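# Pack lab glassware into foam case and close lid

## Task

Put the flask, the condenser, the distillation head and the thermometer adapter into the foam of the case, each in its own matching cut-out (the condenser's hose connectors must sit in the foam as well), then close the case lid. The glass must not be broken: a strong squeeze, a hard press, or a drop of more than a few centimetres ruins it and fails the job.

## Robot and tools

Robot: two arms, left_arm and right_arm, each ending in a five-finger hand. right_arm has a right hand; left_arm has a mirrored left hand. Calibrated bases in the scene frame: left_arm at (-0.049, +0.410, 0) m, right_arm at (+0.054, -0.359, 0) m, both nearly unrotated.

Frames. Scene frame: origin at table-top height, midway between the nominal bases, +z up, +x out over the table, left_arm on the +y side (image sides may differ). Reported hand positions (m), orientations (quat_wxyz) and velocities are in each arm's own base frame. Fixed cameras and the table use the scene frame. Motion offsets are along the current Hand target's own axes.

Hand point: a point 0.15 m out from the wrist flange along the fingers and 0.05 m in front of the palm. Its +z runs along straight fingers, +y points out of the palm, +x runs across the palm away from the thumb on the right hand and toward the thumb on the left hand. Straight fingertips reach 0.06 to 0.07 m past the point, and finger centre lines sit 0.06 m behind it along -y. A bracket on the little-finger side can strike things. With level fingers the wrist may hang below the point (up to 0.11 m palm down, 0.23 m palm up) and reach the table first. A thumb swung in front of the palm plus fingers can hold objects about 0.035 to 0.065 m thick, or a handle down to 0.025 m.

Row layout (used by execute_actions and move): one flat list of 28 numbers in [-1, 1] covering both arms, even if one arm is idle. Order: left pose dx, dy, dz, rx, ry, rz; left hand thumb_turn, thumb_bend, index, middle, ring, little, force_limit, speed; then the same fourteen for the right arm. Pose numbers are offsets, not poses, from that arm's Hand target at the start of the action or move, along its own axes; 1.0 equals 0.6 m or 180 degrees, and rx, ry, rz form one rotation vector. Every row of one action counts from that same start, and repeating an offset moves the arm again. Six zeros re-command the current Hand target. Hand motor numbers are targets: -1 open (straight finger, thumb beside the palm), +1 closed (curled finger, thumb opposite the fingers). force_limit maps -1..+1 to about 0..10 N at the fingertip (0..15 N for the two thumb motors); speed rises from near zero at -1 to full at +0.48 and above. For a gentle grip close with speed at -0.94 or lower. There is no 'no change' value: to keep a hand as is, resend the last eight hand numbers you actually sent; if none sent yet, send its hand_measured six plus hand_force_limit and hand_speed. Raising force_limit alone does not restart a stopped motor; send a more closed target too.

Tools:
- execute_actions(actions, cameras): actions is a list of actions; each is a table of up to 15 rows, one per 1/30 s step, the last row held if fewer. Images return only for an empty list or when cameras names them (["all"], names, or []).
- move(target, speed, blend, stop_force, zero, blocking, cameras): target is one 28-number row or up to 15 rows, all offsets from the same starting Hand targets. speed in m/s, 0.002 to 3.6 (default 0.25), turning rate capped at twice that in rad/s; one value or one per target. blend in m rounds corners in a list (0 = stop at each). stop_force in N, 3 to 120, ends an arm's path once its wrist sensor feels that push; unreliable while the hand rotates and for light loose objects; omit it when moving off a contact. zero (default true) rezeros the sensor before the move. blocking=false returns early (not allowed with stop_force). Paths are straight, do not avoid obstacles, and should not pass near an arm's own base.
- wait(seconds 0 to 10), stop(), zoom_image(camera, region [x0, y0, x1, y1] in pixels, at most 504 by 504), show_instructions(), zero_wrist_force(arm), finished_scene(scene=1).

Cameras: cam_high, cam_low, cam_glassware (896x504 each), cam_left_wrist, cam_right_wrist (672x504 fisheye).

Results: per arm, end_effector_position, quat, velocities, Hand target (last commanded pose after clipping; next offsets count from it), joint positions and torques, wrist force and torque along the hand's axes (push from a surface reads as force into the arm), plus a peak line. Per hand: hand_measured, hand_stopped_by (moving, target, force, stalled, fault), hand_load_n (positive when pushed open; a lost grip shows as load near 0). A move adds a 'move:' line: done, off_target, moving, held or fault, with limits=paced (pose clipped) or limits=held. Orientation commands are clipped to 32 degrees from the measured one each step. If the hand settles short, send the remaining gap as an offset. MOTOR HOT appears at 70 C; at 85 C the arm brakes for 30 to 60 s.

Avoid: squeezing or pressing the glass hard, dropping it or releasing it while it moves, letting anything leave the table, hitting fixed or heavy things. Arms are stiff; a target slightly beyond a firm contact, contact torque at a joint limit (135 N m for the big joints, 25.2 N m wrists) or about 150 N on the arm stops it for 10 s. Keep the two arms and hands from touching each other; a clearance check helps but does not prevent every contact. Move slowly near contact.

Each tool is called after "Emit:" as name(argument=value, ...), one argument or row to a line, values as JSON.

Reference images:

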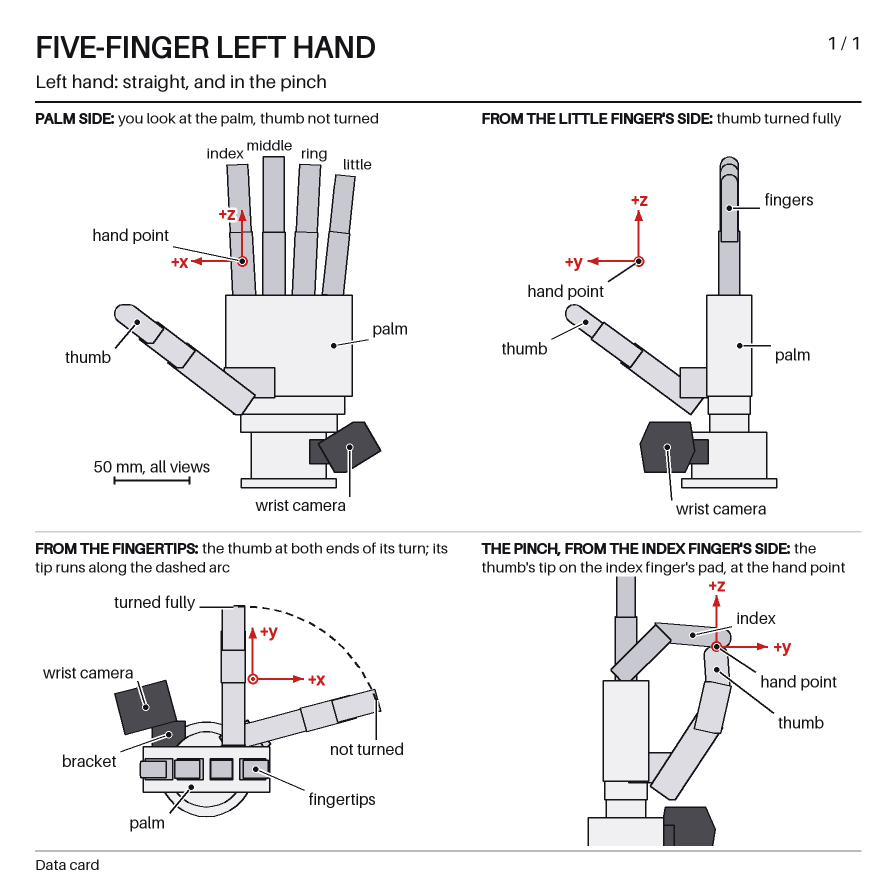

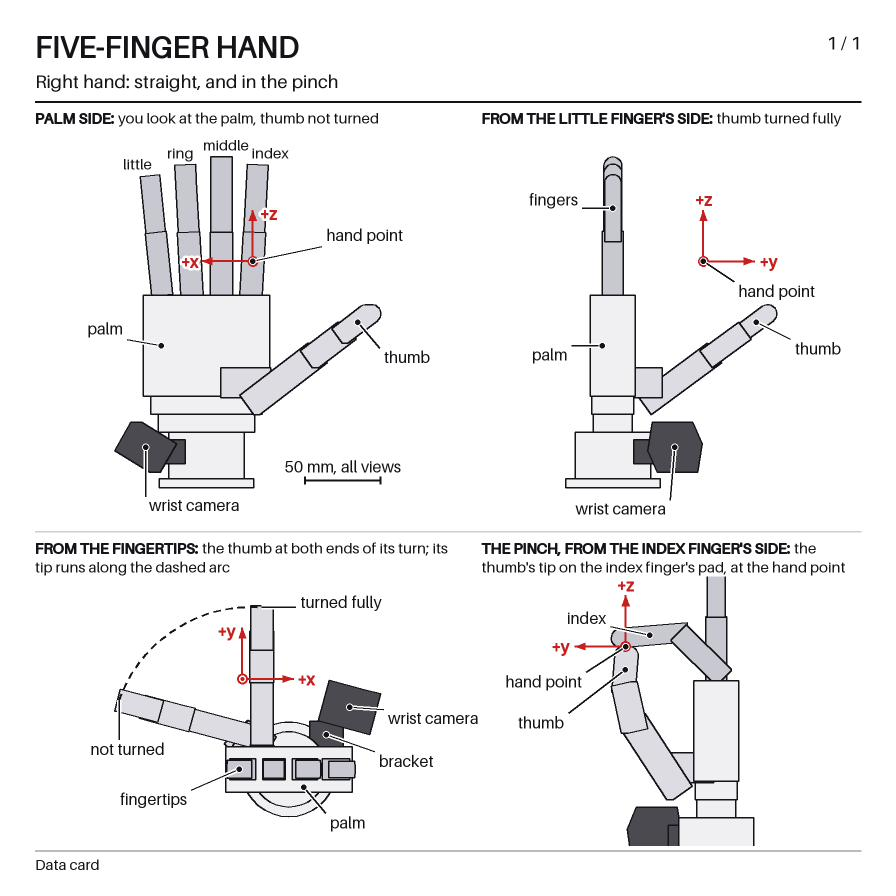

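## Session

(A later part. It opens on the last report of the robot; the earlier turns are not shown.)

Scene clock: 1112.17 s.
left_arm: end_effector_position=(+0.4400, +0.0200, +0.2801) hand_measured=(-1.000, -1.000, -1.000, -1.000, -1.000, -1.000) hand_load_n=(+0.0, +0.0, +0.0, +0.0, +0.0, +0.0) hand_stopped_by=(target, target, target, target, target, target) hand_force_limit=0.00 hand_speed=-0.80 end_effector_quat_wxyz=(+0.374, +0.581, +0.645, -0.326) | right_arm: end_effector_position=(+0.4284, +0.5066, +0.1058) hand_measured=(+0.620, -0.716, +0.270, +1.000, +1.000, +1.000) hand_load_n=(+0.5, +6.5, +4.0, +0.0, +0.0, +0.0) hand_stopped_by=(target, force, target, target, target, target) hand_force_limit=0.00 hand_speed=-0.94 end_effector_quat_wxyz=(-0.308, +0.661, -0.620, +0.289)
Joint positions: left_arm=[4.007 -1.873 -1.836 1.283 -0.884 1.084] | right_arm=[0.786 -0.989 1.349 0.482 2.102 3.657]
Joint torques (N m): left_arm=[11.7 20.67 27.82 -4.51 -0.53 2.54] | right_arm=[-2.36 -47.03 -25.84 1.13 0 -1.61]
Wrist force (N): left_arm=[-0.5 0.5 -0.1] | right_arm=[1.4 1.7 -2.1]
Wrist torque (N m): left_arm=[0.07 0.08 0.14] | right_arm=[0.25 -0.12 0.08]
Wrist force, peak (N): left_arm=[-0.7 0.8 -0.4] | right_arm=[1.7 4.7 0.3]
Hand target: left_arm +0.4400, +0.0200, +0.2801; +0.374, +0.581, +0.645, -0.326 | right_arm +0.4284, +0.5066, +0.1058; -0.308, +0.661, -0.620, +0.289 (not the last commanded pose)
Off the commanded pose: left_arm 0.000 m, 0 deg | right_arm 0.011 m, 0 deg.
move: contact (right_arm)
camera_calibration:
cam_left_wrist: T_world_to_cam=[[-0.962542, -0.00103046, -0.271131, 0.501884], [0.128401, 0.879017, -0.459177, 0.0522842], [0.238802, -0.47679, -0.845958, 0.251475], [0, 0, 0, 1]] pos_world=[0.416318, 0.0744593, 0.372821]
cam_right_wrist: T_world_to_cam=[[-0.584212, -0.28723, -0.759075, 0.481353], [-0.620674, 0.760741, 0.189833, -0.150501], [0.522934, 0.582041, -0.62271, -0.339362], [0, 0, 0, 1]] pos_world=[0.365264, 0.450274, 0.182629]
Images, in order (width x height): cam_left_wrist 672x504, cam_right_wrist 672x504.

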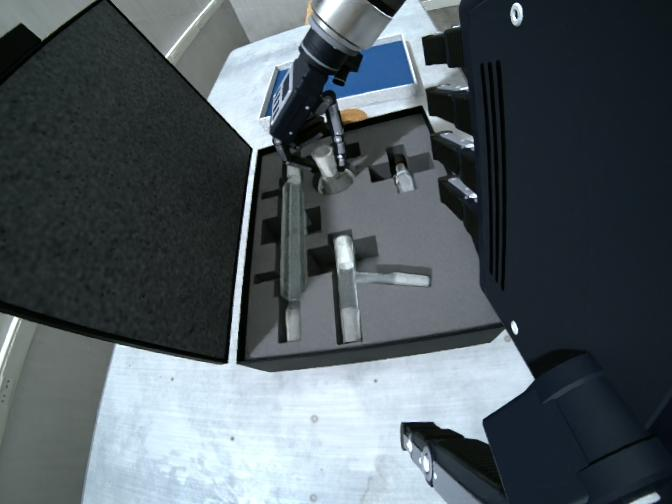

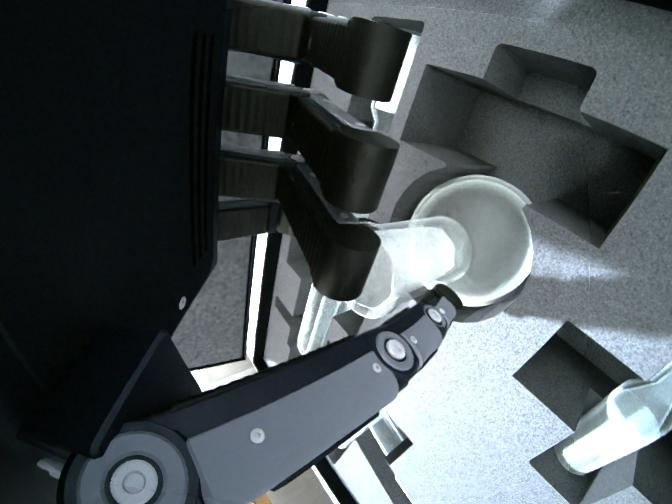

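Emit:
move(
  target=[0,0,0,0,0,0,-1,-1,-1,-1,-1,-1,0,-0.8, 0,-0.00064,-0.00054,0,0,0,0.62,-0.15,0.27,1,1,1,0,-0.94],
  speed=0.01,
)

Scene clock: 1118.20 s.
left_arm: end_effector_position=(+0.4400, +0.0200, +0.2801) hand_measured=(-1.000, -1.000, -1.000, -1.000, -1.000, -1.000) hand_load_n=(+0.0, +0.0, +0.0, +0.0, +0.0, +0.0) hand_stopped_by=(target, target, target, target, target, target) hand_force_limit=0.00 hand_speed=-0.80 end_effector_quat_wxyz=(+0.374, +0.581, +0.645, -0.326) | right_arm: end_effector_position=(+0.4284, +0.5066, +0.1063) hand_measured=(+0.620, -0.716, +0.270, +1.000, +1.000, +1.000) hand_load_n=(+0.0, +6.5, +4.5, +0.0, +0.0, +0.5) hand_stopped_by=(target, force, target, target, target, target) hand_force_limit=0.00 hand_speed=-0.94 end_effector_quat_wxyz=(-0.308, +0.661, -0.620, +0.289)
Joint positions: left_arm=[4.007 -1.873 -1.836 1.283 -0.884 1.084] | right_arm=[0.786 -0.989 1.349 0.483 2.102 3.657]
Joint torques (N m): left_arm=[11.6 20.32 27.25 -4.52 -0.27 2.55] | right_arm=[-1.89 -47.73 -26.28 1.84 0.08 -1.47]
Wrist force (N): left_arm=[-0.4 0.4 -0.3] | right_arm=[1.4 3.3 -0.1]
Wrist torque (N m): left_arm=[0.08 0.07 0.15] | right_arm=[0.28 -0.15 0.08]
Wrist force, peak (N): left_arm=[-0.5 1.0 -0.2] | right_arm=[1.4 3.5 -0.5]
Hand target: left_arm +0.4400, +0.0200, +0.2801; +0.374, +0.581, +0.645, -0.326 | right_arm +0.4284, +0.5066, +0.1063; -0.308, +0.661, -0.620, +0.289
Off the commanded pose: left_arm 0.000 m, 0 deg | right_arm 0.000 m, 0 deg.
move: done

Emit:
move(
  target=[
    [0,0,0,0,0,0,-1,-1,-1,-1,-1,-1,0,-0.8, 0.00712,0.00024,0.0002,0,0,0,0.62,-0.15,0.27,1,1,1,0,-0.94],
    [0,0,0,0,0,0,-1,-1,-1,-1,-1,-1,0,-0.8, 0.01418,0.00094,0.00079,0,0,0,0.62,-0.15,0.27,1,1,1,0,-0.94],
    [0,0,0,0,0,0,-1,-1,-1,-1,-1,-1,0,-0.8, 0.02113,0.00213,0.00179,0,0,0,0.62,-0.15,0.27,1,1,1,0,-0.94],
  ],
  speed=0.01,
  stop_force=4,
  cameras=["cam_left_wrist", "cam_right_wrist"],
)

Emit:
zoom_image(
  camera="cam_left_wrist",
  region=[270, 100, 390, 220],
)

Emit:
zoom_image(
  camera="cam_right_wrist",
  region=[340, 140, 580, 340],
)

Scene clock: 1125.87 s.
left_arm: end_effector_position=(+0.4400, +0.0200, +0.2801) hand_measured=(-1.000, -1.000, -1.000, -1.000, -1.000, -1.000) hand_load_n=(+0.0, +0.0, +0.0, +0.0, -0.5, +0.0) hand_stopped_by=(target, target, target, target, target, target) hand_force_limit=0.00 hand_speed=-0.80 end_effector_quat_wxyz=(+0.374, +0.581, +0.645, -0.326) | right_arm: end_effector_position=(+0.4292, +0.4939, +0.1046) hand_measured=(+0.620, -0.716, +0.270, +1.000, +1.000, +1.000) hand_load_n=(+2.5, +6.5, +4.5, +0.0, +0.0, +0.0) hand_stopped_by=(target, force, target, target, target, target) hand_force_limit=0.00 hand_speed=-0.94 end_effector_quat_wxyz=(-0.308, +0.661, -0.620, +0.289)
Joint positions: left_arm=[4.007 -1.873 -1.836 1.283 -0.884 1.084] | right_arm=[0.767 -1.014 1.391 0.456 2.09 3.641]
Joint torques (N m): left_arm=[11.24 21.1 27.63 -4.36 -0.35 2.63] | right_arm=[6.61 -24.05 -23.56 2.55 2.14 1.2]
Wrist force (N): left_arm=[-0.4 0.7 -0.3] | right_arm=[-0.3 -1.9 -4.9]
Wrist torque (N m): left_arm=[0.12 0.07 0.14] | right_arm=[0.01 -0.12 0.23]
Wrist force, peak (N): left_arm=[-0.7 0.9 -0.6] | right_arm=[-0.2 -2.1 -5.0]
Hand target: left_arm +0.4400, +0.0200, +0.2801; +0.374, +0.581, +0.645, -0.326 | right_arm +0.4292, +0.4939, +0.1046; -0.308, +0.661, -0.620, +0.289
Off the commanded pose: left_arm 0.000 m, 0 deg | right_arm 0.000 m, 0 deg.
move: done
camera_calibration:
cam_left_wrist: T_world_to_cam=[[-0.962542, -0.00103046, -0.271131, 0.501884], [0.128401, 0.879017, -0.459177, 0.0522842], [0.238802, -0.47679, -0.845958, 0.251475], [0, 0, 0, 1]] pos_world=[0.416318, 0.0744593, 0.372821]
cam_right_wrist: T_world_to_cam=[[-0.584212, -0.28723, -0.759075, 0.477338], [-0.620674, 0.760741, 0.189833, -0.140134], [0.522934, 0.582041, -0.62271, -0.333073], [0, 0, 0, 1]] pos_world=[0.366064, 0.437574, 0.181529]
Images, in order (width x height): cam_left_wrist 672x504, cam_right_wrist 672x504.

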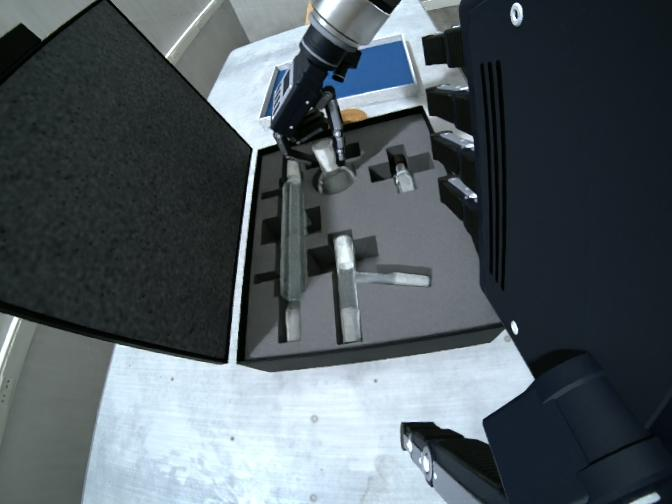

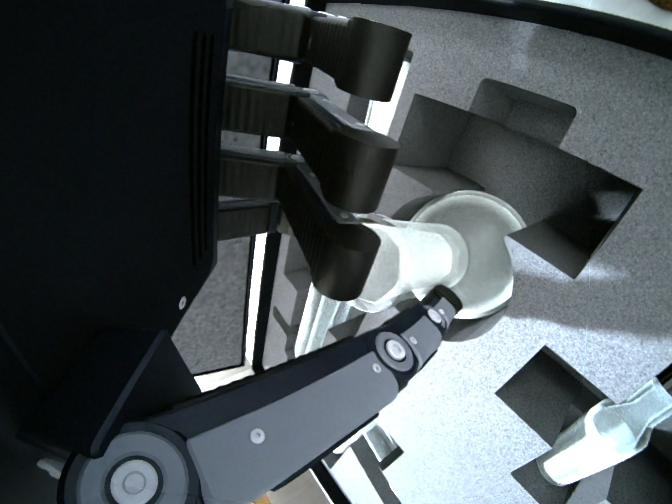

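Scaled by 4.200 from the camera's 672x504 image, which has a finer 960x720 frame.

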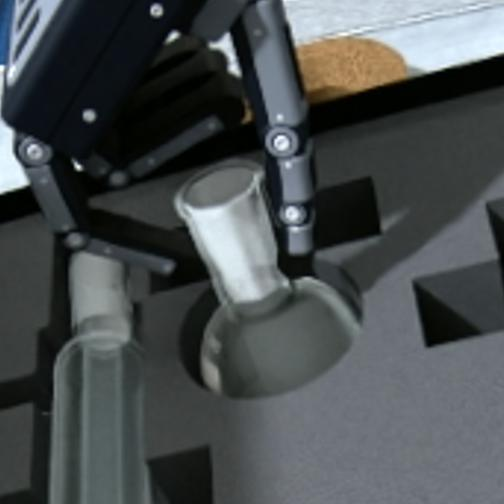

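Scaled by 2.100 from the camera's 672x504 image, which has a finer 960x720 frame.

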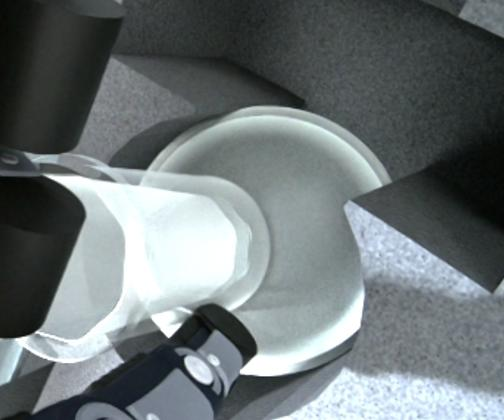

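Emit:
move(
  target=[0,0,0,0,0,0,-1,-1,-1,-1,-1,-1,0,-0.8, 0,-0.00102,-0.00086,0,0,0,0.62,-0.15,0.27,1,1,1,0,-0.94],
  speed=0.01,
)

Scene clock: 1133.13 s.
left_arm: end_effector_position=(+0.4400, +0.0200, +0.2801) hand_measured=(-1.000, -1.000, -1.000, -1.000, -1.000, -1.000) hand_load_n=(+0.0, +0.0, -0.5, +0.0, +0.0, +0.0) hand_stopped_by=(target, target, target, target, target, target) hand_force_limit=0.00 hand_speed=-0.80 end_effector_quat_wxyz=(+0.374, +0.581, +0.645, -0.326) | right_arm: end_effector_position=(+0.4292, +0.4939, +0.1054) hand_measured=(+0.620, -0.716, +0.270, +1.000, +1.000, +1.000) hand_load_n=(+1.5, +6.5, +5.5, +0.0, +0.0, +0.0) hand_stopped_by=(target, force, target, target, target, target) hand_force_limit=0.00 hand_speed=-0.94 end_effector_quat_wxyz=(-0.308, +0.661, -0.620, +0.289)
Joint positions: left_arm=[4.007 -1.873 -1.836 1.283 -0.884 1.084] | right_arm=[0.767 -1.014 1.39 0.458 2.09 3.641]
Joint torques (N m): left_arm=[11.81 20.59 26.77 -4.61 -0.32 2.58] | right_arm=[6.63 -47.12 -25.57 1.65 2.18 1.05]
Wrist force (N): left_arm=[-0.4 0.8 -0.2] | right_arm=[1.0 3.3 -1.4]
Wrist torque (N m): left_arm=[0.13 0.06 0.15] | right_arm=[0.25 -0.16 0.26]
Wrist force, peak (N): left_arm=[-0.7 0.7 -0.6] | right_arm=[0.0 -2.0 -5.3]
Hand target: left_arm +0.4400, +0.0200, +0.2801; +0.374, +0.581, +0.645, -0.326 | right_arm +0.4292, +0.4939, +0.1054; -0.308, +0.661, -0.620, +0.289
Off the commanded pose: left_arm 0.000 m, 0 deg | right_arm 0.000 m, 0 deg.
move: done

Emit:
move(
  target=[0,0,0,0,0,0,-1,-1,-1,-1,-1,-1,0,-0.8, 0.0101,0.00204,0.00171,0,0,0,0.62,-0.15,0.27,1,1,1,0,-0.94],
  speed=0.01,
  stop_force=5,
)

Scene clock: 1138.53 s.
left_arm: end_effector_position=(+0.4400, +0.0200, +0.2801) hand_measured=(-1.000, -1.000, -1.000, -1.000, -1.000, -1.000) hand_load_n=(+0.0, +0.0, +0.0, +0.0, +0.0, +0.0) hand_stopped_by=(target, target, target, target, target, target) hand_force_limit=0.00 hand_speed=-0.80 end_effector_quat_wxyz=(+0.374, +0.581, +0.645, -0.326) | right_arm: end_effector_position=(+0.4296, +0.4879, +0.1038) hand_measured=(+0.620, -0.716, +0.270, +1.000, +1.000, +1.000) hand_load_n=(+2.5, +7.0, +4.5, +0.0, +0.0, +0.0) hand_stopped_by=(target, force, target, target, target, target) hand_force_limit=0.00 hand_speed=-0.94 end_effector_quat_wxyz=(-0.308, +0.661, -0.620, +0.289)
Joint positions: left_arm=[4.007 -1.873 -1.836 1.283 -0.884 1.084] | right_arm=[0.758 -1.025 1.411 0.444 2.084 3.634]
Joint torques (N m): left_arm=[11.62 20.35 25.36 -4.51 -0.12 2.74] | right_arm=[6.39 -25.32 -25.12 2.21 2.39 1.21]
Wrist force (N): left_arm=[-0.3 0.7 -0.5] | right_arm=[0.2 1.2 -4.2]
Wrist torque (N m): left_arm=[0.12 0.04 0.15] | right_arm=[0.10 -0.12 0.25]
Wrist force, peak (N): left_arm=[-0.5 1.1 -0.4] | right_arm=[0.3 1.7 -4.2]
Hand target: left_arm +0.4400, +0.0200, +0.2801; +0.374, +0.581, +0.645, -0.326 | right_arm +0.4296, +0.4879, +0.1038; -0.308, +0.661, -0.620, +0.289
Off the commanded pose: left_arm 0.000 m, 0 deg | right_arm 0.000 m, 0 deg.
move: done

Emit:
move(
  target=[0,0,0,0,0,0,-1,-1,-1,-1,-1,-1,0,-0.8, 0.00978,0.00242,0.00203,0,0,0,0.62,-0.15,0.27,1,1,1,0,-0.94],
  speed=0.01,
  stop_force=5,
  cameras=["cam_left_wrist", "cam_right_wrist"],
)

Emit:
zoom_image(
  camera="cam_left_wrist",
  region=[270, 100, 390, 220],
)

Emit:
zoom_image(
  camera="cam_right_wrist",
  region=[340, 140, 580, 340],
)

Scene clock: 1142.23 s.
left_arm: end_effector_position=(+0.4400, +0.0200, +0.2801) hand_measured=(-1.000, -1.000, -1.000, -1.000, -1.000, -1.000) hand_load_n=(+0.0, +0.0, +0.0, +0.0, +0.0, +0.0) hand_stopped_by=(target, target, target, target, target, target) hand_force_limit=0.00 hand_speed=-0.80 end_effector_quat_wxyz=(+0.374, +0.581, +0.645, -0.326) | right_arm: end_effector_position=(+0.4300, +0.4820, +0.1020) hand_measured=(+0.620, -0.716, +0.270, +1.000, +1.000, +1.000) hand_load_n=(+1.5, +7.0, +5.5, +0.0, +0.5, +0.0) hand_stopped_by=(target, force, target, target, target, target) hand_force_limit=0.00 hand_speed=-0.94 end_effector_quat_wxyz=(-0.308, +0.661, -0.620, +0.289)
Joint positions: left_arm=[4.007 -1.873 -1.836 1.283 -0.884 1.084] | right_arm=[0.749 -1.035 1.431 0.43 2.078 3.626]
Joint torques (N m): left_arm=[10.83 21.55 26.35 -4.61 -0.16 2.52] | right_arm=[6.96 -26.26 -26.16 1.97 2.3 1.39]
Wrist force (N): left_arm=[-0.4 0.6 -0.3] | right_arm=[1.2 3.5 -1.8]
Wrist torque (N m): left_arm=[0.11 0.06 0.15] | right_arm=[0.19 -0.20 0.26]
Wrist force, peak (N): left_arm=[-0.7 1.0 -0.4] | right_arm=[-0.2 0.5 -5.0]
Hand target: left_arm +0.4400, +0.0200, +0.2801; +0.374, +0.581, +0.645, -0.326 | right_arm +0.4300, +0.4820, +0.1019; -0.308, +0.661, -0.620, +0.289
Off the commanded pose: left_arm 0.000 m, 0 deg | right_arm 0.000 m, 0 deg.
move: done
camera_calibration:
cam_left_wrist: T_world_to_cam=[[-0.962542, -0.00103046, -0.271131, 0.501884], [0.128401, 0.879017, -0.459177, 0.0522842], [0.238802, -0.47679, -0.845958, 0.251475], [0, 0, 0, 1]] pos_world=[0.416318, 0.0744593, 0.372821]
cam_right_wrist: T_world_to_cam=[[-0.584212, -0.28723, -0.759075, 0.472279], [-0.620674, 0.760741, 0.189833, -0.130134], [0.522934, 0.582041, -0.62271, -0.328194], [0, 0, 0, 1]] pos_world=[0.366764, 0.425674, 0.178829]
Images, in order (width x height): cam_left_wrist 672x504, cam_right_wrist 672x504.

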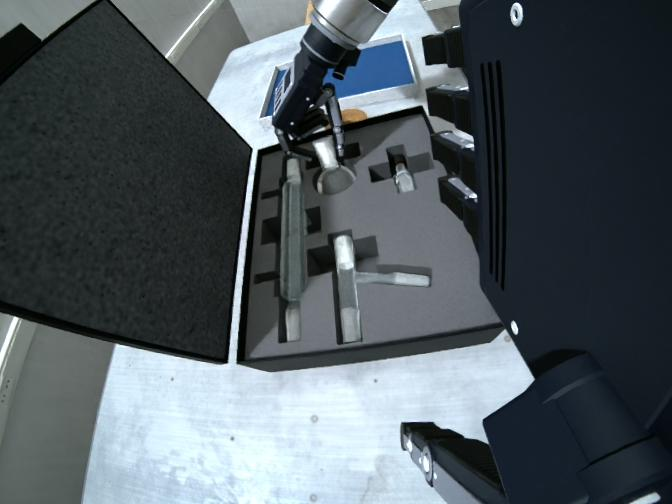

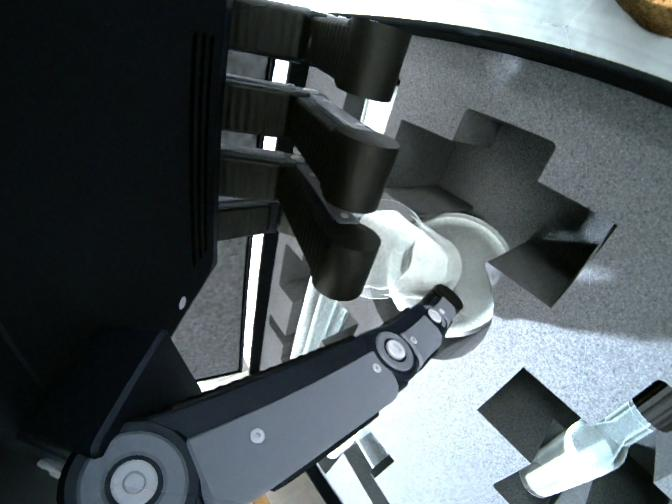

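Scaled by 4.200 from the camera's 672x504 image, which has a finer 960x720 frame.

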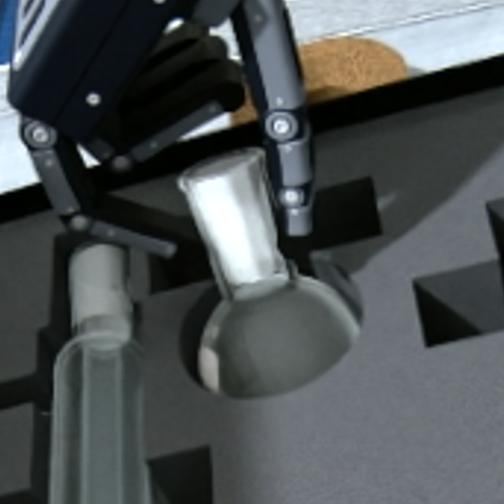

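Scaled by 2.100 from the camera's 672x504 image, which has a finer 960x720 frame.

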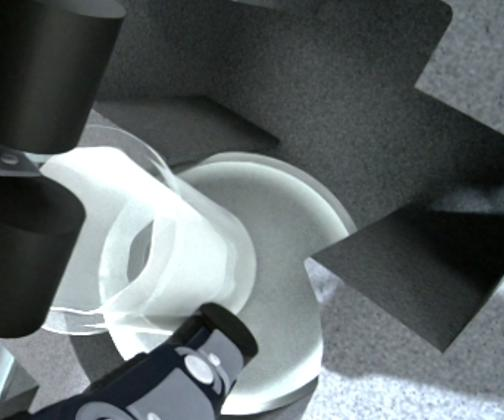

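Emit:
move(
  target=[
    [0,0,0,0,0,0,-1,-1,-1,-1,-1,-1,0,-0.8, 0.00752,0.00327,0.00274,0,0,0,0.62,-0.15,0.27,1,1,1,0,-0.94],
    [0,0,0,0,0,0,-1,-1,-1,-1,-1,-1,0,-0.8, 0.0151,0.00747,0.00627,0,0,0,0.62,-0.15,0.27,1,1,1,0,-0.94],
  ],
  speed=0.01,
  stop_force=5,
  cameras=["cam_left_wrist", "cam_right_wrist"],
)

Emit:
zoom_image(
  camera="cam_left_wrist",
  region=[270, 100, 390, 220],
)

Emit:
zoom_image(
  camera="cam_right_wrist",
  region=[340, 140, 580, 340],
)

Scene clock: 1147.13 s.
left_arm: end_effector_position=(+0.4400, +0.0200, +0.2801) hand_measured=(-1.000, -1.000, -1.000, -1.000, -1.000, -1.000) hand_load_n=(+0.0, +0.0, +0.5, +0.0, +0.0, +0.0) hand_stopped_by=(target, target, target, target, target, target) hand_force_limit=0.00 hand_speed=-0.80 end_effector_quat_wxyz=(+0.374, +0.581, +0.645, -0.326) | right_arm: end_effector_position=(+0.4305, +0.4730, +0.0961) hand_measured=(+0.620, -0.716, +0.270, +1.000, +1.000, +1.000) hand_load_n=(+0.5, +8.0, +5.0, +0.0, +0.0, +0.0) hand_stopped_by=(target, force, target, target, target, target) hand_force_limit=0.00 hand_speed=-0.94 end_effector_quat_wxyz=(-0.308, +0.661, -0.620, +0.289)
Joint positions: left_arm=[4.007 -1.873 -1.836 1.283 -0.884 1.084] | right_arm=[0.735 -1.047 1.466 0.402 2.068 3.614]
Joint torques (N m): left_arm=[11.56 20.14 26.63 -4.5 -0.07 2.38] | right_arm=[7.87 -24.89 -25.72 1.88 1.79 1.27]
Wrist force (N): left_arm=[-0.3 0.6 -0.1] | right_arm=[2.1 1.3 -2.3]
Wrist torque (N m): left_arm=[0.09 0.06 0.15] | right_arm=[0.12 -0.21 0.20]
Wrist force, peak (N): left_arm=[-0.5 1.1 -0.1] | right_arm=[1.4 -1.9 -6.4]
Hand target: left_arm +0.4400, +0.0200, +0.2801; +0.374, +0.581, +0.645, -0.326 | right_arm +0.4305, +0.4730, +0.0961; -0.308, +0.661, -0.620, +0.289
Off the commanded pose: left_arm 0.000 m, 0 deg | right_arm 0.000 m, 0 deg.
move: done
camera_calibration:
cam_left_wrist: T_world_to_cam=[[-0.962542, -0.00103046, -0.271131, 0.501884], [0.128401, 0.879017, -0.459177, 0.0522842], [0.238802, -0.47679, -0.845958, 0.251475], [0, 0, 0, 1]] pos_world=[0.416318, 0.0744593, 0.372821]
cam_right_wrist: T_world_to_cam=[[-0.584156, -0.28717, -0.759141, 0.465608], [-0.620725, 0.760685, 0.189891, -0.121782], [0.522936, 0.582143, -0.622613, -0.326941], [0, 0, 0, 1]] pos_world=[0.367364, 0.416673, 0.173029]
Images, in order (width x height): cam_left_wrist 672x504, cam_right_wrist 672x504.

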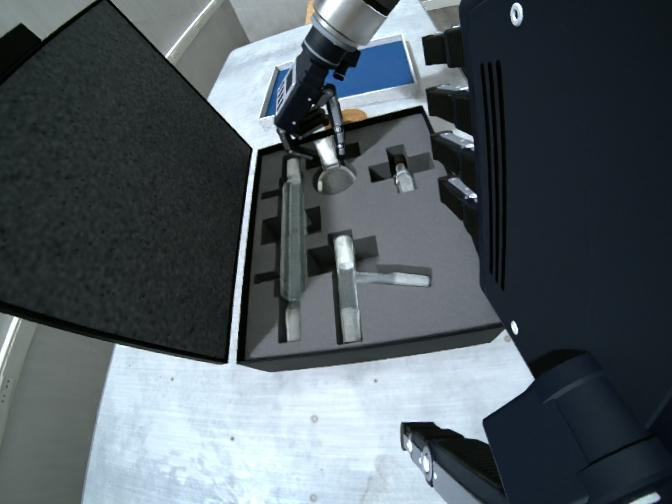

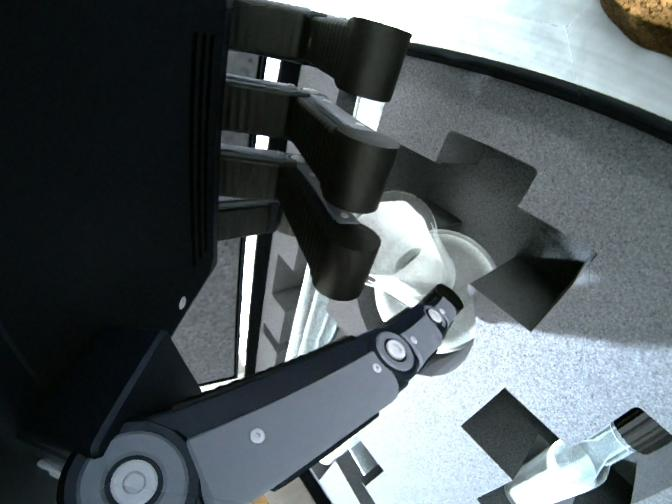

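Scaled by 4.200 from the camera's 672x504 image, which has a finer 960x720 frame.

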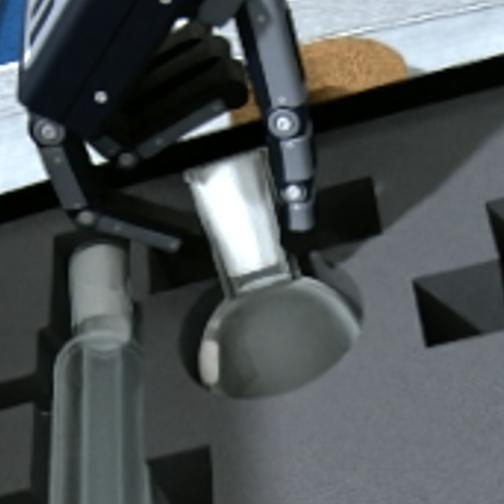

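Scaled by 2.100 from the camera's 672x504 image, which has a finer 960x720 frame.

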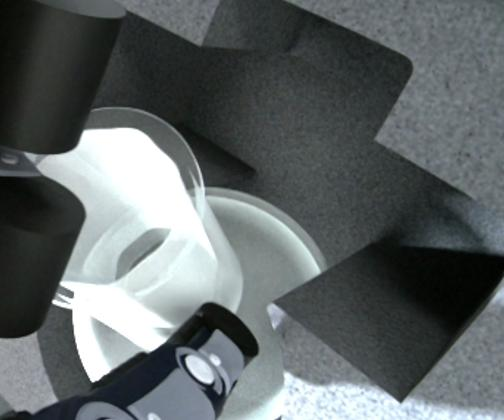

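Emit:
move(
  target=[
    [0,0,0,0,0,0,-1,-1,-1,-1,-1,-1,0,-0.8, 0.00638,0.0043,0.00361,0,0,0,0.62,-0.15,0.27,1,1,1,0,-0.94],
    [0,0,0,0,0,0,-1,-1,-1,-1,-1,-1,0,-0.8, 0.0121,0.00919,0.00771,0,0,0,0.62,-0.15,0.27,1,1,1,0,-0.94],
  ],
  speed=0.01,
  stop_force=5,
  cameras=["cam_left_wrist", "cam_right_wrist"],
)

Emit:
zoom_image(
  camera="cam_left_wrist",
  region=[270, 100, 390, 220],
)

Emit:
zoom_image(
  camera="cam_right_wrist",
  region=[340, 140, 580, 340],
)

Scene clock: 1152.40 s.
left_arm: end_effector_position=(+0.4400, +0.0200, +0.2801) hand_measured=(-1.000, -1.000, -1.000, -1.000, -1.000, -1.000) hand_load_n=(+0.0, +0.0, +0.0, +0.0, +0.0, +0.0) hand_stopped_by=(target, target, target, target, target, target) hand_force_limit=0.00 hand_speed=-0.80 end_effector_quat_wxyz=(+0.374, +0.581, +0.645, -0.326) | right_arm: end_effector_position=(+0.4307, +0.4698, +0.0933) hand_measured=(+0.620, -0.716, +0.270, +1.000, +1.000, +1.000) hand_load_n=(+0.5, +8.5, +5.5, +0.0, +0.0, +0.0) hand_stopped_by=(target, force, target, target, target, target) hand_force_limit=0.00 hand_speed=-0.94 end_effector_quat_wxyz=(-0.308, +0.661, -0.620, +0.289)
Joint positions: left_arm=[4.007 -1.873 -1.836 1.283 -0.884 1.084] | right_arm=[0.73 -1.051 1.479 0.391 2.065 3.61]
Joint torques (N m): left_arm=[11.85 20.61 26.73 -4.42 -0.04 2.23] | right_arm=[7.35 -24.08 -25.47 0.04 1.77 1.4]
Wrist force (N): left_arm=[-0.5 0.5 -0.2] | right_arm=[2.7 1.0 -3.4]
Wrist torque (N m): left_arm=[0.08 0.08 0.15] | right_arm=[0.12 -0.21 0.15]
Wrist force, peak (N): left_arm=[-0.7 0.9 -0.5] | right_arm=[2.4 -3.5 -7.7]
Hand target: left_arm +0.4400, +0.0200, +0.2801; +0.374, +0.581, +0.645, -0.326 | right_arm +0.4307, +0.4698, +0.0933; -0.308, +0.661, -0.620, +0.289 (not the last commanded pose)
Off the commanded pose: left_arm 0.000 m, 0 deg | right_arm 0.006 m, 0 deg.
move: contact (right_arm); path passed 0 of 2 targets
camera_calibration:
cam_left_wrist: T_world_to_cam=[[-0.962542, -0.00103046, -0.271131, 0.501884], [0.128401, 0.879017, -0.459177, 0.0522842], [0.238802, -0.47679, -0.845958, 0.251475], [0, 0, 0, 1]] pos_world=[0.416318, 0.0744593, 0.372821]
cam_right_wrist: T_world_to_cam=[[-0.584212, -0.28723, -0.759075, 0.462638], [-0.620674, 0.760741, 0.189833, -0.118705], [0.522934, 0.582041, -0.62271, -0.326929], [0, 0, 0, 1]] pos_world=[0.367564, 0.413474, 0.170129]
Images, in order (width x height): cam_left_wrist 672x504, cam_right_wrist 672x504.

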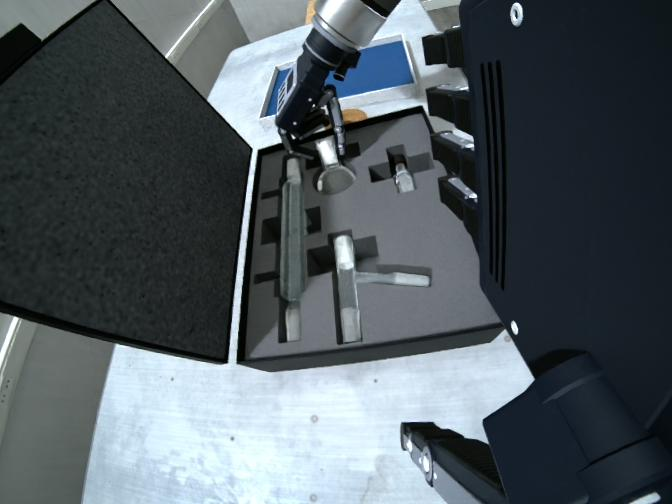

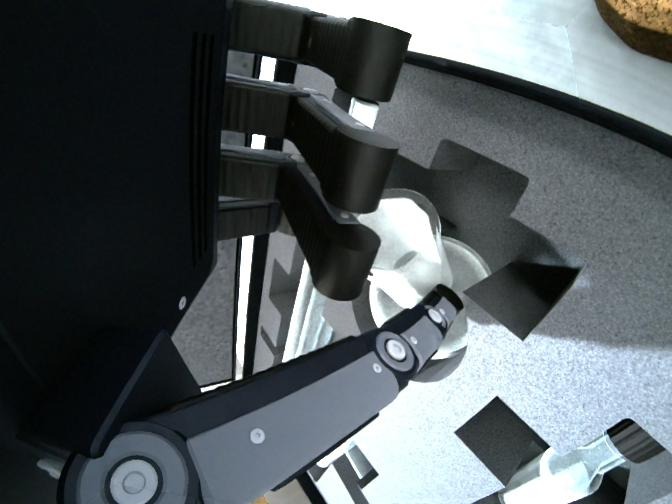

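Scaled by 4.200 from the camera's 672x504 image, which has a finer 960x720 frame.

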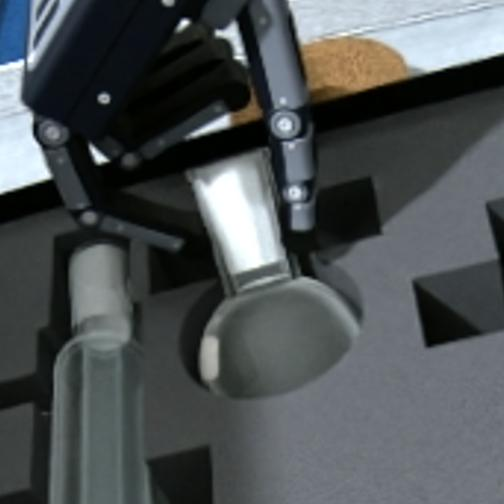

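Scaled by 2.100 from the camera's 672x504 image, which has a finer 960x720 frame.

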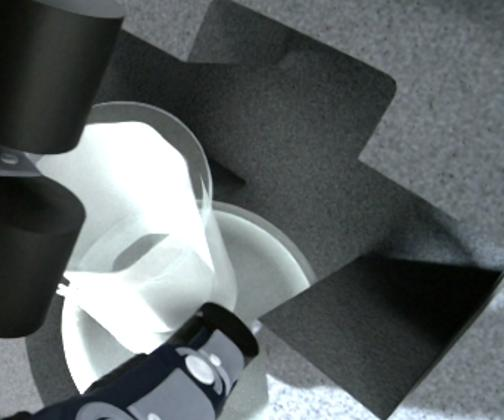

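Emit:
move(
  target=[0,0,0,0,0,0,-1,-1,-1,-1,-1,-1,0,-0.8, 0.00785,0.0037,0.0031,0,0,0,0.62,-0.15,0.27,1,1,1,0,-0.94],
  speed=0.01,
  stop_force=6,
)

Scene clock: 1159.17 s.
left_arm: end_effector_position=(+0.4400, +0.0200, +0.2801) hand_measured=(-1.000, -1.000, -1.000, -1.000, -1.000, -1.000) hand_load_n=(+0.0, +0.0, +0.0, +0.0, +0.0, +0.0) hand_stopped_by=(target, target, target, target, target, target) hand_force_limit=0.00 hand_speed=-0.80 end_effector_quat_wxyz=(+0.374, +0.581, +0.645, -0.326) | right_arm: end_effector_position=(+0.4310, +0.4651, +0.0904) hand_measured=(+0.620, -0.716, +0.270, +1.000, +1.000, +1.000) hand_load_n=(+0.5, +7.5, +5.5, +0.0, +0.0, +0.0) hand_stopped_by=(target, force, target, target, target, target) hand_force_limit=0.00 hand_speed=-0.94 end_effector_quat_wxyz=(-0.308, +0.661, -0.620, +0.289)
Joint positions: left_arm=[4.007 -1.873 -1.836 1.283 -0.884 1.084] | right_arm=[0.723 -1.057 1.496 0.377 2.06 3.604]
Joint torques (N m): left_arm=[10.8 21.61 24.61 -4.46 0.05 2.5] | right_arm=[6.63 -26.09 -26.86 1.86 2.33 1.23]
Wrist force (N): left_arm=[-0.3 0.4 -0.5] | right_arm=[0.9 4.8 -1.5]
Wrist torque (N m): left_arm=[0.09 0.05 0.16] | right_arm=[0.27 -0.19 0.23]
Wrist force, peak (N): left_arm=[-0.3 1.0 -0.6] | right_arm=[2.2 -1.6 -6.0]
Hand target: left_arm +0.4400, +0.0200, +0.2801; +0.374, +0.581, +0.645, -0.326 | right_arm +0.4310, +0.4651, +0.0904; -0.308, +0.661, -0.620, +0.289
Off the commanded pose: left_arm 0.000 m, 0 deg | right_arm 0.000 m, 0 deg.
move: done

Emit:
move(
  target=[0,0,0,0,0,0,-1,-1,-1,-1,-1,-1,0,-0.8, 0.00668,0.006,0.00504,0,0,0,0.62,-0.15,0.27,1,1,1,0,-0.94],
  speed=0.01,
  stop_force=6,
  cameras=["cam_left_wrist", "cam_right_wrist"],
)

Emit:
zoom_image(
  camera="cam_left_wrist",
  region=[270, 100, 390, 220],
)

Emit:
zoom_image(
  camera="cam_right_wrist",
  region=[320, 140, 560, 340],
)

Scene clock: 1162.53 s.
left_arm: end_effector_position=(+0.4400, +0.0200, +0.2801) hand_measured=(-1.000, -1.000, -1.000, -1.000, -1.000, -1.000) hand_load_n=(+0.0, +0.0, +0.0, +0.0, +0.0, +0.0) hand_stopped_by=(target, target, target, target, target, target) hand_force_limit=0.00 hand_speed=-0.80 end_effector_quat_wxyz=(+0.374, +0.581, +0.645, -0.326) | right_arm: end_effector_position=(+0.4313, +0.4611, +0.0857) hand_measured=(+0.620, -0.716, +0.270, +1.000, +1.000, +1.000) hand_load_n=(+0.0, +7.5, +5.5, +0.0, +0.0, +0.0) hand_stopped_by=(target, force, target, target, target, target) hand_force_limit=0.00 hand_speed=-0.94 end_effector_quat_wxyz=(-0.308, +0.661, -0.620, +0.289)
Joint positions: left_arm=[4.007 -1.873 -1.836 1.283 -0.884 1.084] | right_arm=[0.716 -1.06 1.514 0.36 2.055 3.599]
Joint torques (N m): left_arm=[11.12 21.32 24.45 -4.72 0.37 2.35] | right_arm=[5.81 -34.2 -26.34 1.69 2.31 1.35]
Wrist force (N): left_arm=[-0.4 0.7 -0.3] | right_arm=[0.9 5.1 -1.7]
Wrist torque (N m): left_arm=[0.11 0.06 0.14] | right_arm=[0.29 -0.23 0.24]
Wrist force, peak (N): left_arm=[-0.7 0.9 -0.5] | right_arm=[0.5 5.3 -2.1]
Hand target: left_arm +0.4400, +0.0200, +0.2801; +0.374, +0.581, +0.645, -0.326 | right_arm +0.4313, +0.4611, +0.0857; -0.308, +0.661, -0.620, +0.289
Off the commanded pose: left_arm 0.000 m, 0 deg | right_arm 0.000 m, 0 deg.
move: done
camera_calibration:
cam_left_wrist: T_world_to_cam=[[-0.962542, -0.00103046, -0.271131, 0.501884], [0.128401, 0.879017, -0.459177, 0.0522842], [0.238802, -0.47679, -0.845958, 0.251475], [0, 0, 0, 1]] pos_world=[0.416318, 0.0744593, 0.372821]
cam_right_wrist: T_world_to_cam=[[-0.584156, -0.28717, -0.759141, 0.454704], [-0.620725, 0.760685, 0.189891, -0.11032], [0.522936, 0.582143, -0.622613, -0.326855], [0, 0, 0, 1]] pos_world=[0.368064, 0.404773, 0.162629]
Images, in order (width x height): cam_left_wrist 672x504, cam_right_wrist 672x504.

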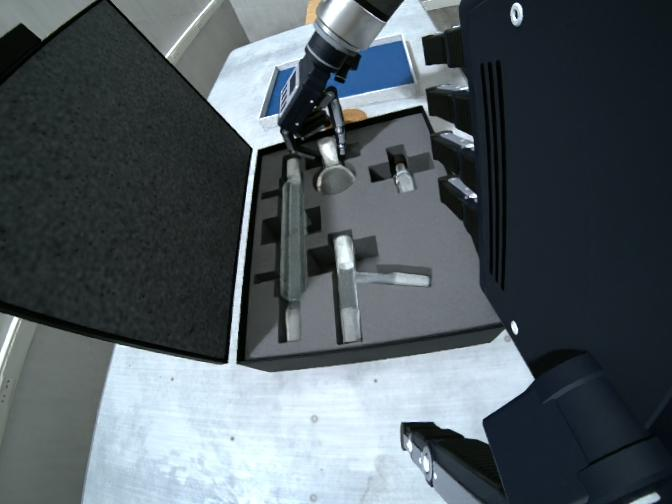

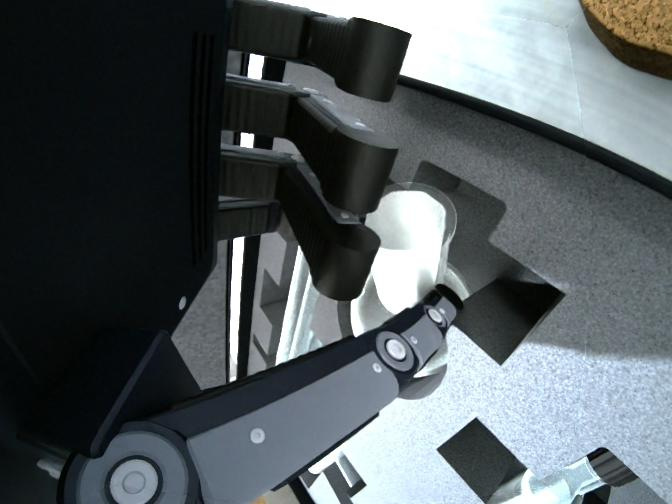

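Scaled by 4.200 from the camera's 672x504 image, which has a finer 960x720 frame.

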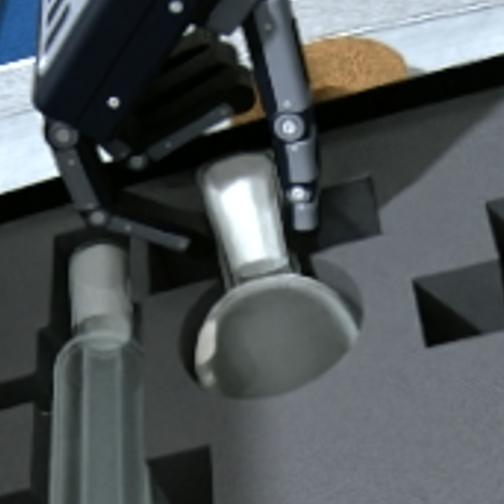

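Scaled by 2.100 from the camera's 672x504 image, which has a finer 960x720 frame.

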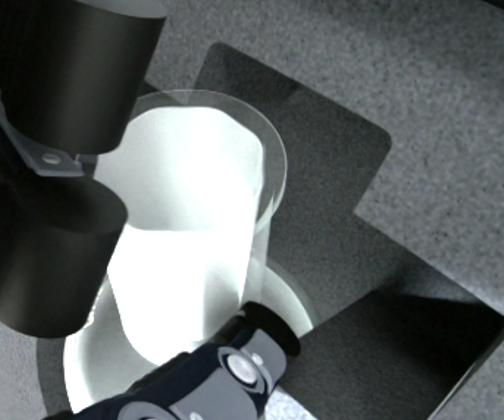

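Emit:
move(
  target=[0,0,0,0,0,0,-1,-1,-1,-1,-1,-1,0,-0.8, 0.0065,0.00637,0.00382,0.01667,0,0,0.62,-0.15,0.27,1,1,1,0,-0.94],
  speed=0.01,
  stop_force=7,
)

Scene clock: 1170.87 s.
left_arm: end_effector_position=(+0.4400, +0.0200, +0.2801) hand_measured=(-1.000, -1.000, -1.000, -1.000, -1.000, -1.000) hand_load_n=(+0.0, +0.0, +0.0, +0.0, +0.0, +0.0) hand_stopped_by=(target, target, target, target, target, target) hand_force_limit=0.00 hand_speed=-0.80 end_effector_quat_wxyz=(+0.374, +0.581, +0.645, -0.326) | right_arm: end_effector_position=(+0.4308, +0.4571, +0.0813) hand_measured=(+0.620, -0.716, +0.270, +1.000, +1.000, +1.000) hand_load_n=(-1.5, +9.0, +6.0, +0.0, +0.0, +0.0) hand_stopped_by=(target, force, target, target, target, target) hand_force_limit=0.00 hand_speed=-0.94 end_effector_quat_wxyz=(-0.325, +0.653, -0.613, +0.306)
Joint positions: left_arm=[4.007 -1.873 -1.836 1.283 -0.884 1.084] | right_arm=[0.724 -1.079 1.57 0.272 2.084 3.579]
Joint torques (N m): left_arm=[11.36 20.45 24.54 -4.47 -0.02 2.2] | right_arm=[-3.91 -25.04 -27.23 1.33 0.37 1.36]
Wrist force (N): left_arm=[-0.2 0.7 -0.3] | right_arm=[0.1 6.4 -3.8]
Wrist torque (N m): left_arm=[0.11 0.04 0.16] | right_arm=[0.28 -0.20 0.22]
Wrist force, peak (N): left_arm=[-0.3 1.3 -0.2] | right_arm=[0.5 6.5 -3.6]
Hand target: left_arm +0.4400, +0.0200, +0.2801; +0.374, +0.581, +0.645, -0.326 | right_arm +0.4308, +0.4571, +0.0813; -0.325, +0.653, -0.613, +0.306
Off the commanded pose: left_arm 0.000 m, 0 deg | right_arm 0.000 m, 0 deg.
move: done

Emit:
execute_actions(
  actions=[],
  cameras=["cam_left_wrist", "cam_right_wrist"],
)

Emit:
zoom_image(
  camera="cam_left_wrist",
  region=[270, 100, 390, 220],
)

Emit:
zoom_image(
  camera="cam_right_wrist",
  region=[320, 140, 560, 340],
)

Scene clock: 1172.47 s.
left_arm: end_effector_position=(+0.4400, +0.0200, +0.2801) hand_measured=(-1.000, -1.000, -1.000, -1.000, -1.000, -1.000) hand_load_n=(+0.0, +0.0, +0.0, +0.0, +0.0, +0.0) hand_stopped_by=(target, target, target, target, target, target) hand_force_limit=0.00 hand_speed=-0.80 end_effector_quat_wxyz=(+0.374, +0.581, +0.645, -0.326) | right_arm: end_effector_position=(+0.4308, +0.4571, +0.0813) hand_measured=(+0.620, -0.716, +0.270, +1.000, +1.000, +1.000) hand_load_n=(-1.5, +9.5, +6.5, +0.0, +0.0, +0.0) hand_stopped_by=(target, force, target, target, target, target) hand_force_limit=0.00 hand_speed=-0.94 end_effector_quat_wxyz=(-0.325, +0.653, -0.613, +0.306)
Joint positions: left_arm=[4.007 -1.873 -1.836 1.283 -0.884 1.084] | right_arm=[0.724 -1.079 1.57 0.272 2.084 3.579]
Joint velocities: within noise
Joint torques (N m): left_arm=[10.56 21.29 25.18 -4.53 0.2 2.08] | right_arm=[-5.06 -25.17 -26.81 1.16 0.3 1.4]
Motor temperatures (°C): left_arm=[30 28 31 33 33 34] | right_arm=[28 31 31 32 35 31]
Wrist force (N): left_arm=[-0.3 0.7 -0.4] | right_arm=[0.3 6.3 -3.8]
Wrist torque (N m): left_arm=[0.12 0.04 0.15] | right_arm=[0.27 -0.24 0.23]
Wrist force, peak (N): left_arm=[-0.6 1.1 -0.2] | right_arm=[0.7 6.8 -3.8]
Hand target: left_arm +0.4400, +0.0200, +0.2801; +0.374, +0.581, +0.645, -0.326 | right_arm +0.4308, +0.4571, +0.0813; -0.325, +0.653, -0.613, +0.306
Off the commanded pose: left_arm 0.000 m, 0 deg | right_arm 0.000 m, 0 deg.
camera_calibration:
cam_left_wrist: T_world_to_cam=[[-0.962542, -0.00103046, -0.271131, 0.501884], [0.128401, 0.879017, -0.459177, 0.0522842], [0.238802, -0.47679, -0.845958, 0.251475], [0, 0, 0, 1]] pos_world=[0.416318, 0.0744593, 0.372821]
cam_right_wrist: T_world_to_cam=[[-0.543717, -0.284666, -0.789517, 0.433802], [-0.629802, 0.760174, 0.159639, -0.100128], [0.554727, 0.584038, -0.592603, -0.344096], [0, 0, 0, 1]] pos_world=[0.363683, 0.400569, 0.154566]
Images, in order (width x height): cam_left_wrist 672x504, cam_right_wrist 672x504.

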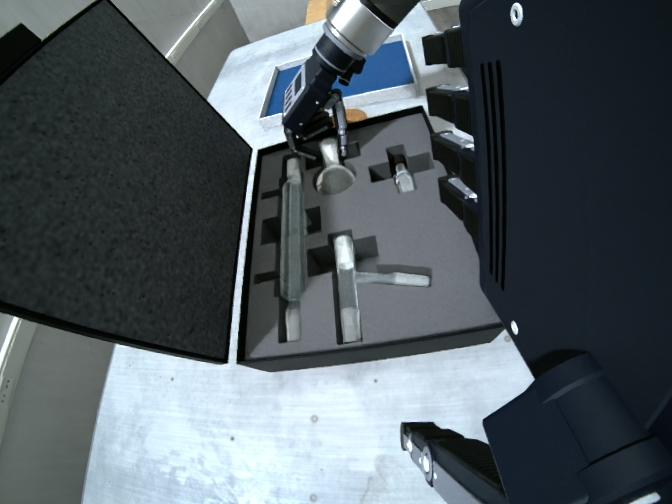

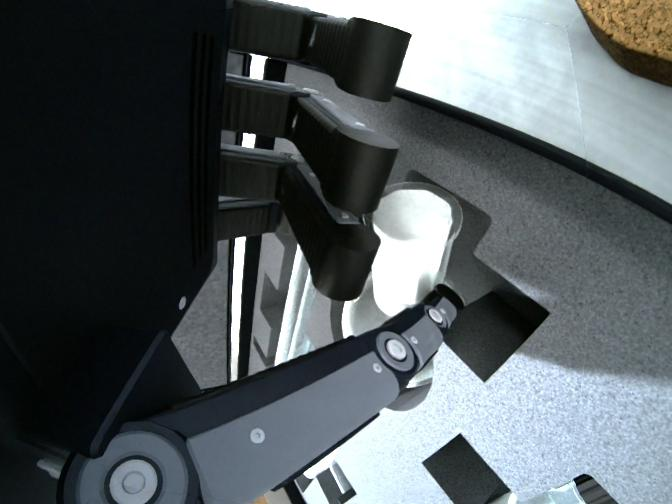

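Scaled by 4.200 from the camera's 672x504 image, which has a finer 960x720 frame.

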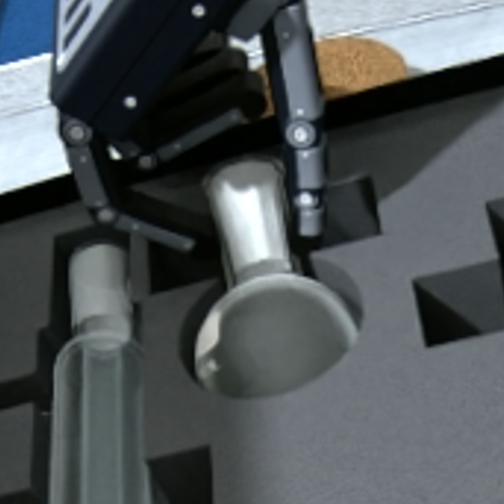

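Scaled by 2.100 from the camera's 672x504 image, which has a finer 960x720 frame.

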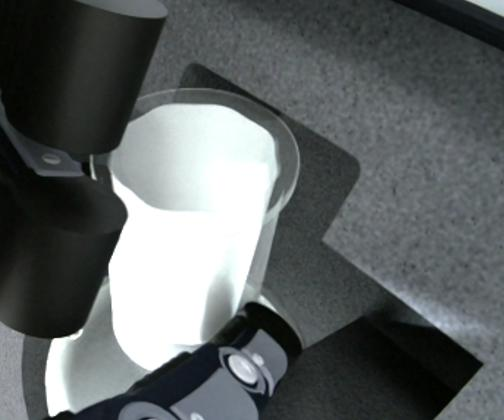

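Emit:
move(
  target=[0,0,0,0,0,0,-1,-1,-1,-1,-1,-1,0,-0.8, 0,0.0005,-0.00067,0,0,0,0.62,-0.15,0.27,1,1,1,0,-0.94],
  speed=0.01,
)

Scene clock: 1174.93 s.
left_arm: end_effector_position=(+0.4400, +0.0200, +0.2801) hand_measured=(-1.000, -1.000, -1.000, -1.000, -1.000, -1.000) hand_load_n=(+0.0, +0.0, +0.0, +0.0, -0.5, +0.0) hand_stopped_by=(target, target, target, target, target, target) hand_force_limit=0.00 hand_speed=-0.80 end_effector_quat_wxyz=(+0.374, +0.581, +0.645, -0.326) | right_arm: end_effector_position=(+0.4303, +0.4571, +0.0813) hand_measured=(+0.620, -0.716, +0.270, +1.000, +1.000, +1.000) hand_load_n=(+0.0, +8.5, +6.0, +0.0, +0.0, +0.0) hand_stopped_by=(target, force, target, target, target, target) hand_force_limit=0.00 hand_speed=-0.94 end_effector_quat_wxyz=(-0.325, +0.653, -0.613, +0.306)
Joint positions: left_arm=[4.007 -1.873 -1.836 1.283 -0.884 1.084] | right_arm=[0.725 -1.079 1.571 0.271 2.084 3.58]
Joint torques (N m): left_arm=[11.05 21.25 24.76 -4.48 0.27 2.07] | right_arm=[5.31 -44.43 -11.06 -0.88 2.63 1.17]
Wrist force (N): left_arm=[-0.4 0.6 -0.3] | right_arm=[0.3 5.7 -2.0]
Wrist torque (N m): left_arm=[0.10 0.07 0.15] | right_arm=[0.29 -0.26 0.16]
Wrist force, peak (N): left_arm=[-0.8 0.7 -0.5] | right_arm=[0.4 6.6 -4.0]
Hand target: left_arm +0.4400, +0.0200, +0.2801; +0.374, +0.581, +0.645, -0.326 | right_arm +0.4303, +0.4571, +0.0813; -0.325, +0.653, -0.613, +0.306
Off the commanded pose: left_arm 0.000 m, 0 deg | right_arm 0.000 m, 0 deg.
move: done


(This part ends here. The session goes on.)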